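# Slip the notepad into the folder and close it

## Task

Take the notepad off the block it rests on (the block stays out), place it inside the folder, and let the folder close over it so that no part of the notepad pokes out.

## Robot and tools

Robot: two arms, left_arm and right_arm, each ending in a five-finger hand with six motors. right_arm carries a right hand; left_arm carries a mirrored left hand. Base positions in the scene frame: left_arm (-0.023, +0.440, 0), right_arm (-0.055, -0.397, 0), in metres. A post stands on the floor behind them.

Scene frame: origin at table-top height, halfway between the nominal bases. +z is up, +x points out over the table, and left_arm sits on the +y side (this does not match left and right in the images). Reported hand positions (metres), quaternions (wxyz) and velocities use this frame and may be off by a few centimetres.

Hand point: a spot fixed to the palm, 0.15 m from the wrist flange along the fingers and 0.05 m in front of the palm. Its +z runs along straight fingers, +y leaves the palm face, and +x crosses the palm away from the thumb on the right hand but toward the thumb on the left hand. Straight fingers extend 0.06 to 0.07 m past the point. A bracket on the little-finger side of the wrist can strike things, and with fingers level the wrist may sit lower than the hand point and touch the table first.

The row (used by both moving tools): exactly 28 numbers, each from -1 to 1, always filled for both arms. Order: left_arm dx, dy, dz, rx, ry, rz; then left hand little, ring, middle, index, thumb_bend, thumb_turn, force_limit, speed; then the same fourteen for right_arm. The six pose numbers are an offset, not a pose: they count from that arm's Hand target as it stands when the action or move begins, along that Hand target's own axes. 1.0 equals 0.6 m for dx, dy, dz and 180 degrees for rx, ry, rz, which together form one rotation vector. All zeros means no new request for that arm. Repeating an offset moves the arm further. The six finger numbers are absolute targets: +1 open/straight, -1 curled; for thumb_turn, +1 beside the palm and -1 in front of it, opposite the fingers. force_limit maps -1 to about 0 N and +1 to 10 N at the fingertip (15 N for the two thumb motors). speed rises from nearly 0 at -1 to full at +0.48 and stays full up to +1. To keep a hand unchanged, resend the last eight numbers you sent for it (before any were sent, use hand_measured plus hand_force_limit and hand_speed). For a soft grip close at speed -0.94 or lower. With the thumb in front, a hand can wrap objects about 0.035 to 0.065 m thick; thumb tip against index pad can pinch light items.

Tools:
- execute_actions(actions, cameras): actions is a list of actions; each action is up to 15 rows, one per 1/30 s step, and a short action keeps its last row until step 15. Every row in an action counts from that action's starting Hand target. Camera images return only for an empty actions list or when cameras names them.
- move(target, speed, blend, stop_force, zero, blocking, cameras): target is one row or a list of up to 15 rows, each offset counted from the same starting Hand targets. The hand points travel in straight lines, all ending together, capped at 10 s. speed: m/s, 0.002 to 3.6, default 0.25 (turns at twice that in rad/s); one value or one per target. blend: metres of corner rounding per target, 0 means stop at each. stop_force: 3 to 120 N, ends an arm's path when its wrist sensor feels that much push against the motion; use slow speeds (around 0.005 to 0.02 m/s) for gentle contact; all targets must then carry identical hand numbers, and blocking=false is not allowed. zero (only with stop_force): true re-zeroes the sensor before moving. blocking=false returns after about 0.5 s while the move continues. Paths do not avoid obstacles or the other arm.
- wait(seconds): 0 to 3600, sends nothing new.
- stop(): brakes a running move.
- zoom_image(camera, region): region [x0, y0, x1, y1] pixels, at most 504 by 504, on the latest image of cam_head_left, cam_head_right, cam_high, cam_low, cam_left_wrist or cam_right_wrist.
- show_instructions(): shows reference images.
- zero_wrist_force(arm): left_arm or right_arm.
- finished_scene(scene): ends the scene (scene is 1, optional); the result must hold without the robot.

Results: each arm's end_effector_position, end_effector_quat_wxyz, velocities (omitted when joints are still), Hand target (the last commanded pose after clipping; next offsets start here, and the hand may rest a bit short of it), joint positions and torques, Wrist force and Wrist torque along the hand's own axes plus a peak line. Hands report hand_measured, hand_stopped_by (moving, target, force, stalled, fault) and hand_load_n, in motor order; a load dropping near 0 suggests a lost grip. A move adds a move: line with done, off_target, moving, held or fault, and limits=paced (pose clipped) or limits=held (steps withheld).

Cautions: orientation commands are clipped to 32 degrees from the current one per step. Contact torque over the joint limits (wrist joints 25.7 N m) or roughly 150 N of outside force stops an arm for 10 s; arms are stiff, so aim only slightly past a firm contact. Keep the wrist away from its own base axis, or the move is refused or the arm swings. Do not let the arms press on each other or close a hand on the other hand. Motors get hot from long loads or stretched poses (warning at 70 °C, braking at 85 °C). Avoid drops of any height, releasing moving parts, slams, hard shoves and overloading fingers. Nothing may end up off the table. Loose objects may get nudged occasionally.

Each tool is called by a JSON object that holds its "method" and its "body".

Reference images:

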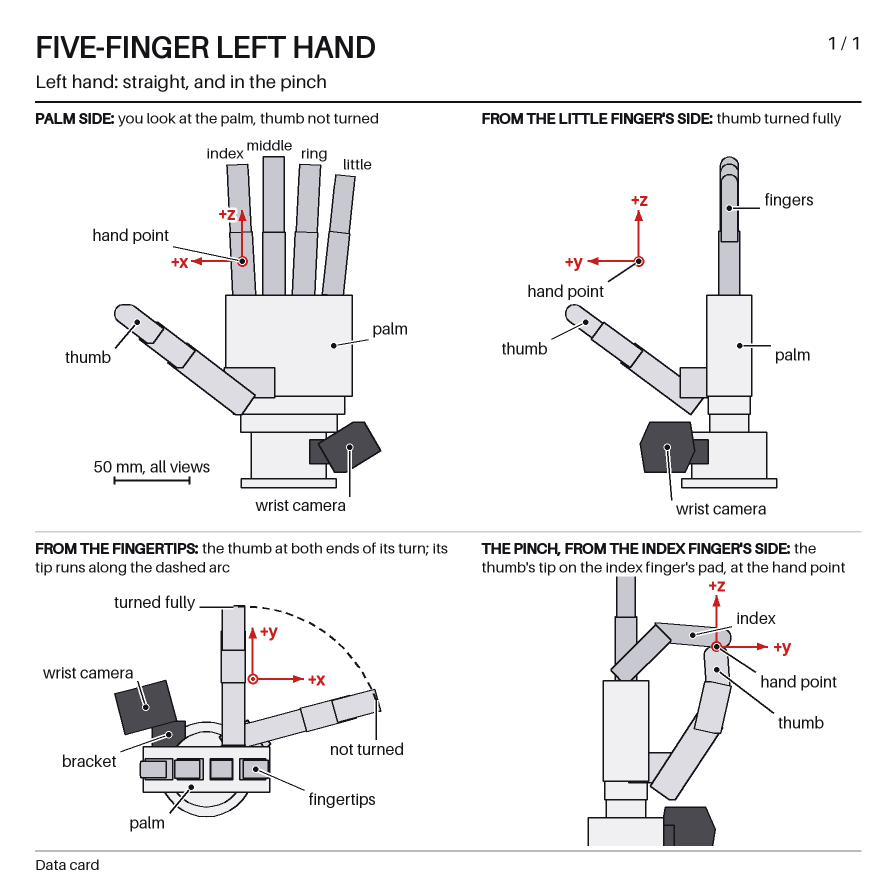

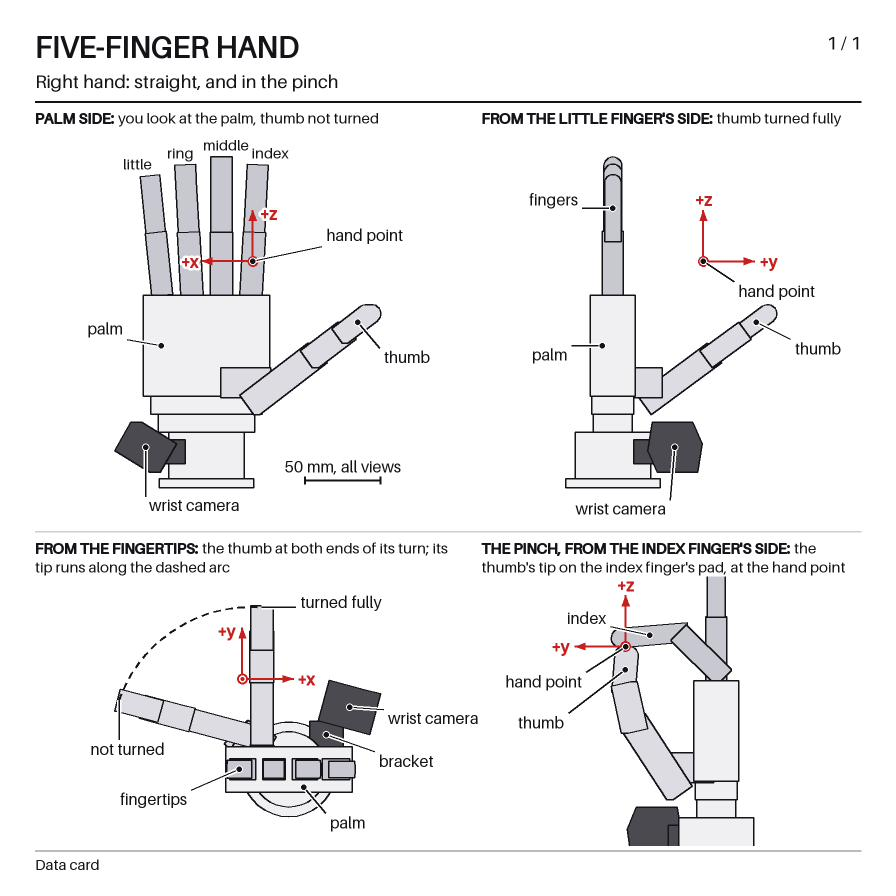

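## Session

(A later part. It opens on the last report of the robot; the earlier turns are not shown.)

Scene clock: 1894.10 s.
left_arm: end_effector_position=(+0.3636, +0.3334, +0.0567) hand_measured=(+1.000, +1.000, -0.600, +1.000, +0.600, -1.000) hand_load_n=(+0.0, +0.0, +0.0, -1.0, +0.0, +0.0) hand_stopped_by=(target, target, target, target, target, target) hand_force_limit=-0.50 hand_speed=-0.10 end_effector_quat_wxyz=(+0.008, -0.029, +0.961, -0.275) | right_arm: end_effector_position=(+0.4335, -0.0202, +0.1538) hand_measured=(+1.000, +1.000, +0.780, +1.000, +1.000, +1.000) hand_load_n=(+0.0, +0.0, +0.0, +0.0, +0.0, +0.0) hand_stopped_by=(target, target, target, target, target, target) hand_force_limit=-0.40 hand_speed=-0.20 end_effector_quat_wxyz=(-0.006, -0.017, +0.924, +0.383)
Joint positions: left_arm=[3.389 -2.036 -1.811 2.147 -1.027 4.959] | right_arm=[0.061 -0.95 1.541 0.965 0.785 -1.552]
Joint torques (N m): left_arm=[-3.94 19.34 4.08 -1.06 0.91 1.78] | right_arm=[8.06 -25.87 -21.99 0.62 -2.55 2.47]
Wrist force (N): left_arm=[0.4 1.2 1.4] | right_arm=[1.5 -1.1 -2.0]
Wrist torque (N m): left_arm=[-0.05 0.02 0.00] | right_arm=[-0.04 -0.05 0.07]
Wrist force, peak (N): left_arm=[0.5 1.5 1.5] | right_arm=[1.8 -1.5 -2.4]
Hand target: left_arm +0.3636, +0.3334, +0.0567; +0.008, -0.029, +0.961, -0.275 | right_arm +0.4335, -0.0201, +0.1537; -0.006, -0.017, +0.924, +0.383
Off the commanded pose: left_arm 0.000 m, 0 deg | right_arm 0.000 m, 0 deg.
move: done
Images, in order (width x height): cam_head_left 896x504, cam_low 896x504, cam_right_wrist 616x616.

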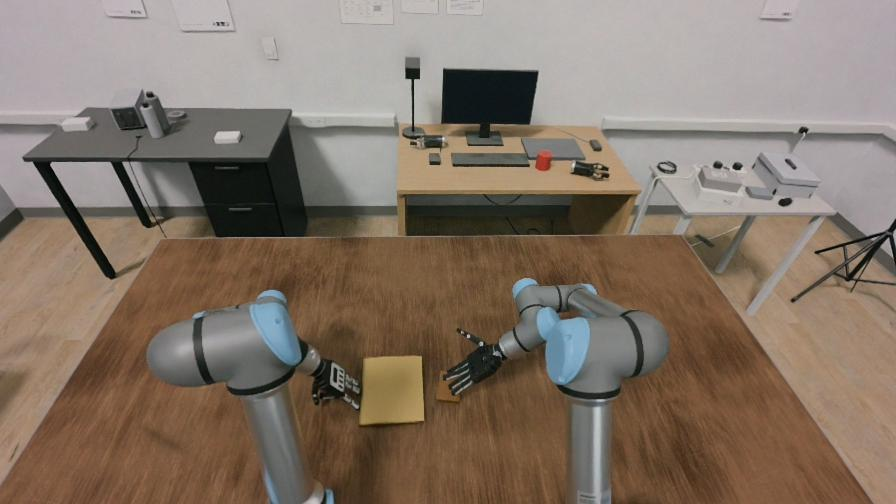

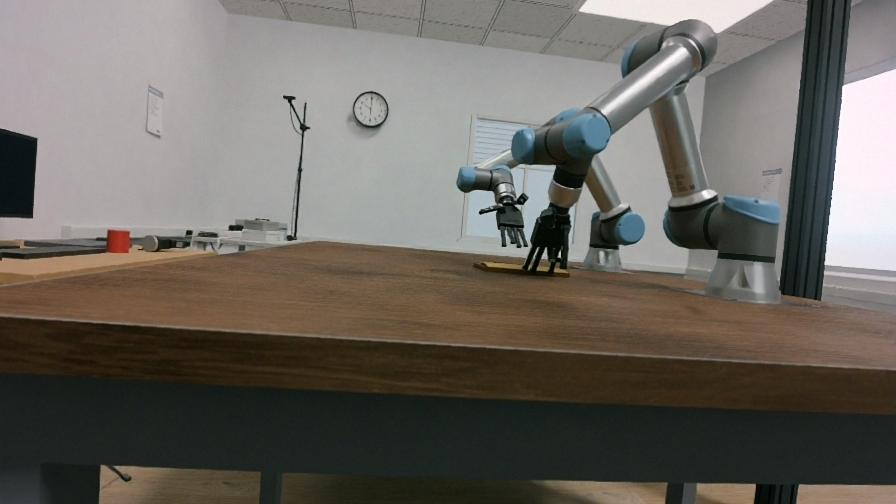

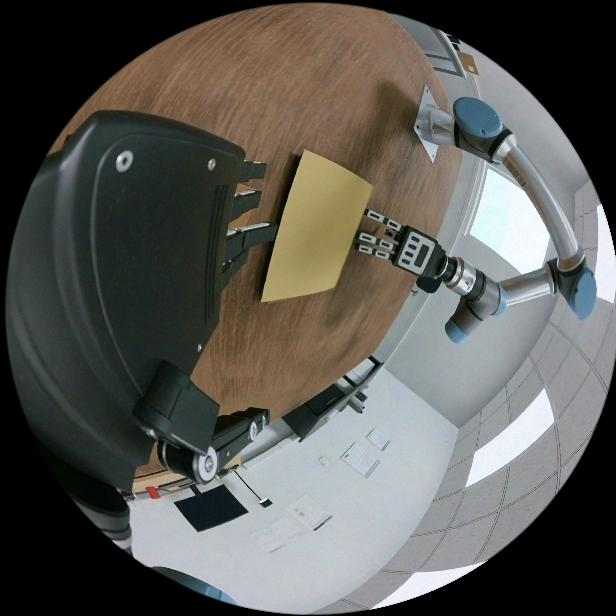

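{"method": "move", "body": {"target": [[-0.006,0.0847,-0.0528,0,0,0,1,1,-0.6,1,0.6,-1,-0.5,-0.1,0,0,0,0,0,0,1,1,0.78,1,1,1,-0.4,-0.2],[-0.008,-0.02,-0.283,0,0,0,1,1,-0.6,1,0.6,-1,-0.5,-0.1,0.006,-0.1,-0.03,0,0,0,1,1,0.78,1,1,1,-0.4,-0.2]], "speed": [0.04, 0.1], "blend": 0.01, "cameras": ["all"]}}

{"method": "zoom_image", "body": {"camera": "cam_low", "region": [450, 220, 600, 290]}}

{"method": "zoom_image", "body": {"camera": "cam_high", "region": [450, 230, 590, 360]}}

{"method": "zoom_image", "body": {"camera": "cam_head_left", "region": [350, 340, 440, 440]}}

{"method": "zoom_image", "body": {"camera": "cam_right_wrist", "region": [250, 150, 410, 350]}}

{"method": "zoom_image", "body": {"camera": "cam_left_wrist", "region": [240, 80, 440, 300]}}

Scene clock: 1903.10 s.
left_arm: end_effector_position=(+0.3636, +0.4133, +0.2072) hand_measured=(+1.000, +1.000, -0.600, +1.000, +0.600, -1.000) hand_load_n=(+0.0, +0.0, +0.0, +0.0, +0.0, +0.0) hand_stopped_by=(target, target, target, target, target, target) hand_force_limit=-0.50 hand_speed=-0.10 end_effector_quat_wxyz=(+0.009, -0.029, +0.961, -0.275) | right_arm: end_effector_position=(+0.4320, -0.0754, +0.1239) hand_measured=(+1.000, +1.000, +0.780, +1.000, +1.000, +1.000) hand_load_n=(+0.0, +0.0, +0.0, +0.0, +0.0, +0.0) hand_stopped_by=(target, target, target, target, target, target) hand_force_limit=-0.40 hand_speed=-0.20 end_effector_quat_wxyz=(-0.006, -0.017, +0.924, +0.383)
Joint positions: left_arm=[3.579 -1.868 -1.641 1.7 -1.062 5.176] | right_arm=[-0.058 -0.923 1.626 0.971 0.79 -1.72]
Joint torques (N m): left_arm=[-6.63 16.14 6.66 -1 -0.06 -1] | right_arm=[6.23 -46.15 -20.88 3.29 -0.88 2.53]
Wrist force (N): left_arm=[0.1 0.1 1.5] | right_arm=[1.4 -1.2 -1.8]
Wrist torque (N m): left_arm=[-0.05 0.06 -0.13] | right_arm=[-0.07 -0.06 0.10]
Wrist force, peak (N): left_arm=[0.3 1.5 1.6] | right_arm=[1.7 -1.1 -2.3]
Hand target: left_arm +0.3635, +0.4132, +0.2072; +0.008, -0.029, +0.961, -0.275 | right_arm +0.4320, -0.0754, +0.1240; -0.006, -0.017, +0.924, +0.383
Off the commanded pose: left_arm 0.000 m, 0 deg | right_arm 0.000 m, 0 deg.
move: done

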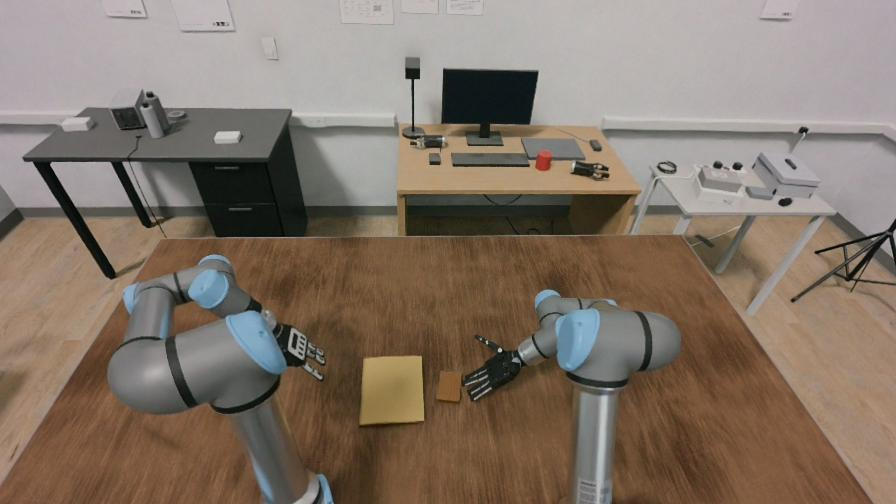

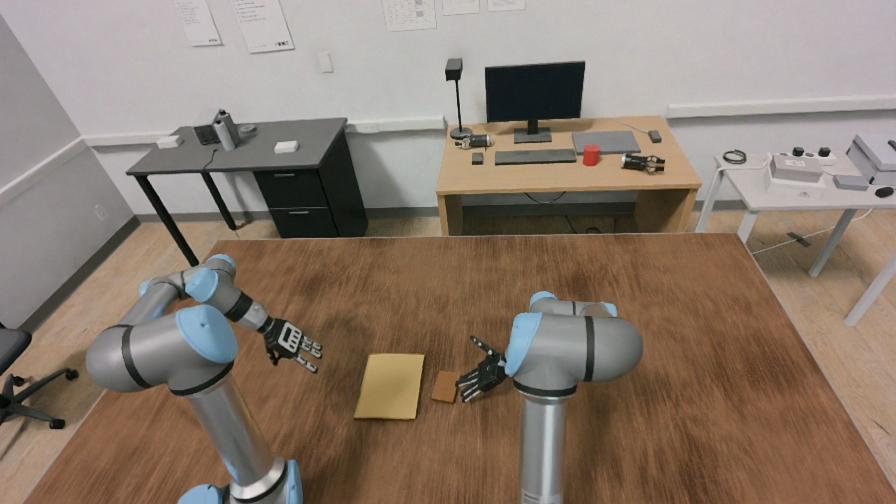

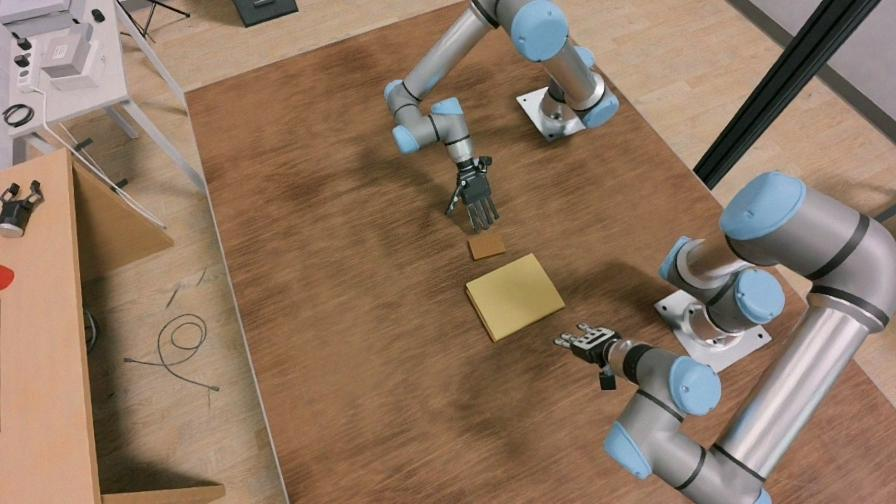

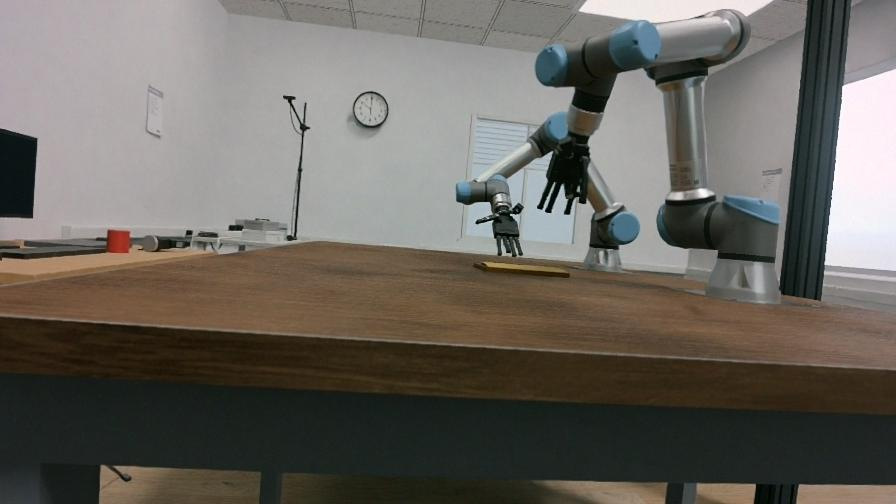

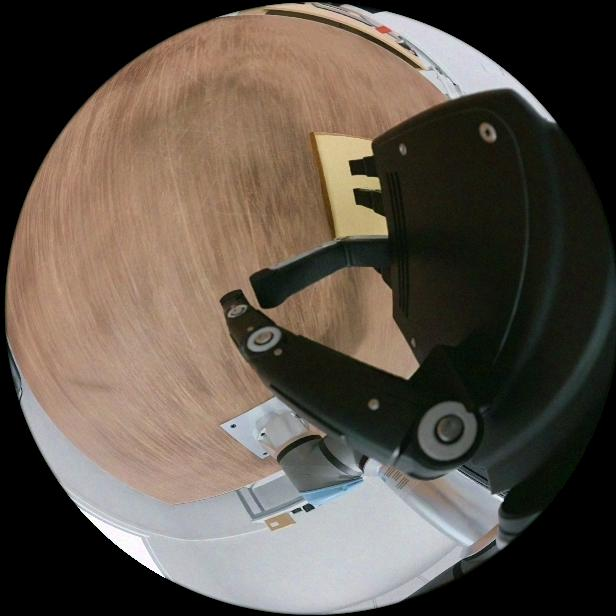

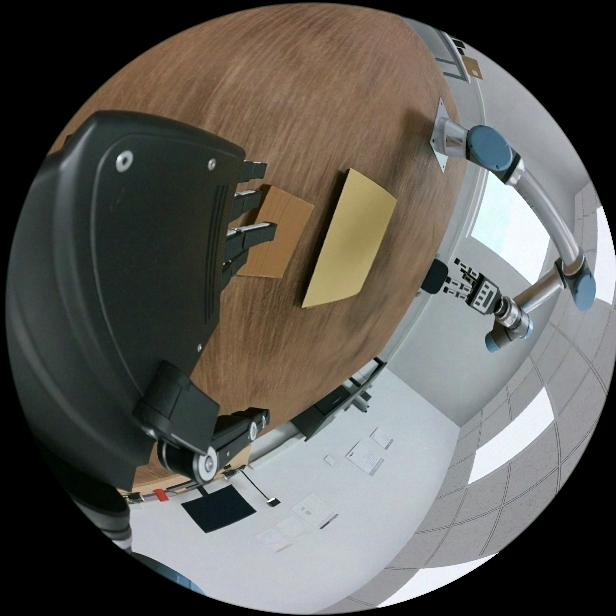

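Scaled by 3.360.

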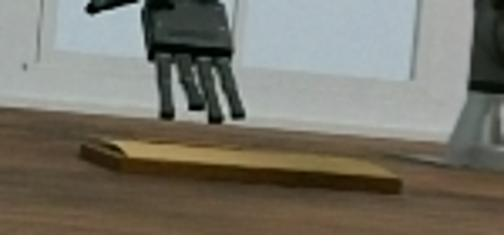

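Scaled by 3.600.

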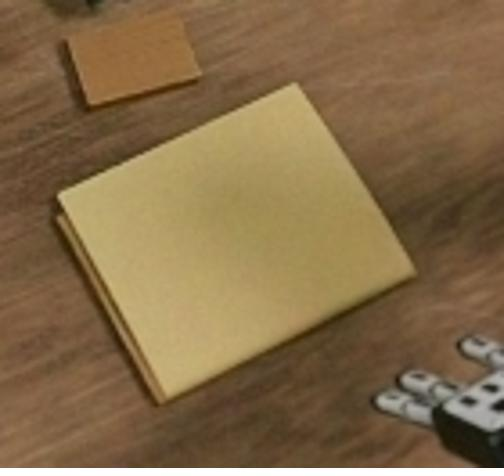

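Scaled by 5.040.

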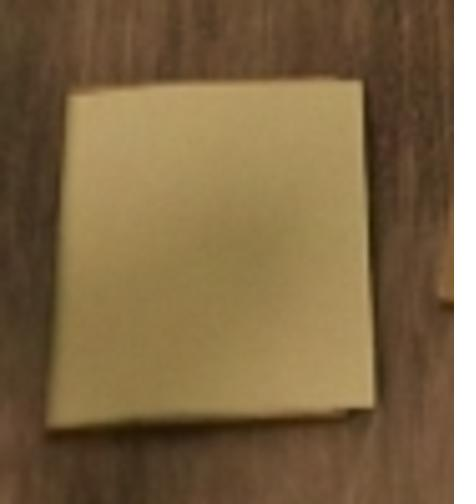

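Scaled by 2.520 from the camera's image (finer frame: 880x880).

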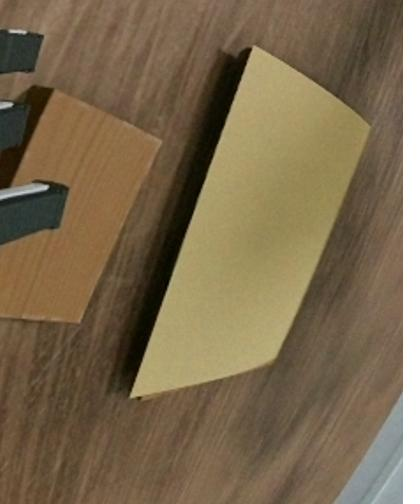

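Scaled by 2.291 from the camera's image (finer frame: 880x880).

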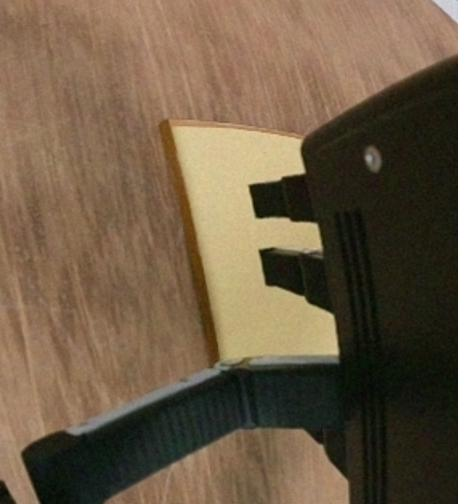

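{"method": "zoom_image", "body": {"camera": "cam_right_wrist", "region": [295, 160, 355, 315]}}

{"method": "zoom_image", "body": {"camera": "cam_low", "region": [468, 252, 578, 284]}}

{"method": "zoom_image", "body": {"camera": "cam_head_right", "region": [340, 340, 440, 430]}}

Scaled by 3.252 from the camera's image (finer frame: 880x880).

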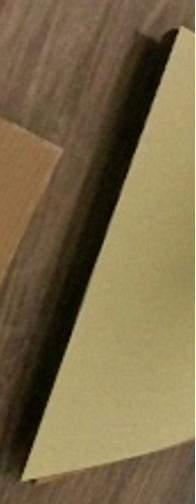

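Scaled by 4.582.

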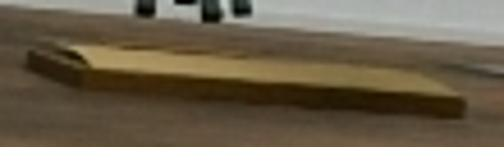

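Scaled by 5.040.

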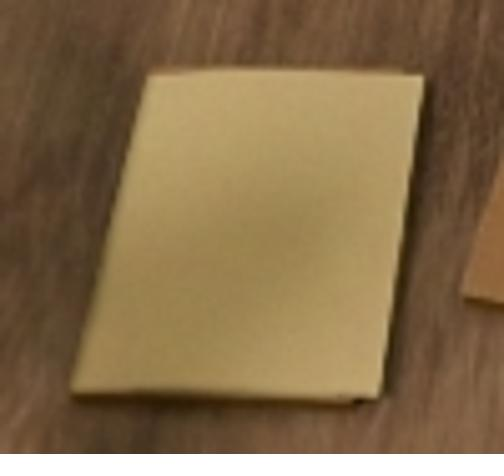

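{"method": "finished_scene", "body": {}}

The scene is finished: the task was done.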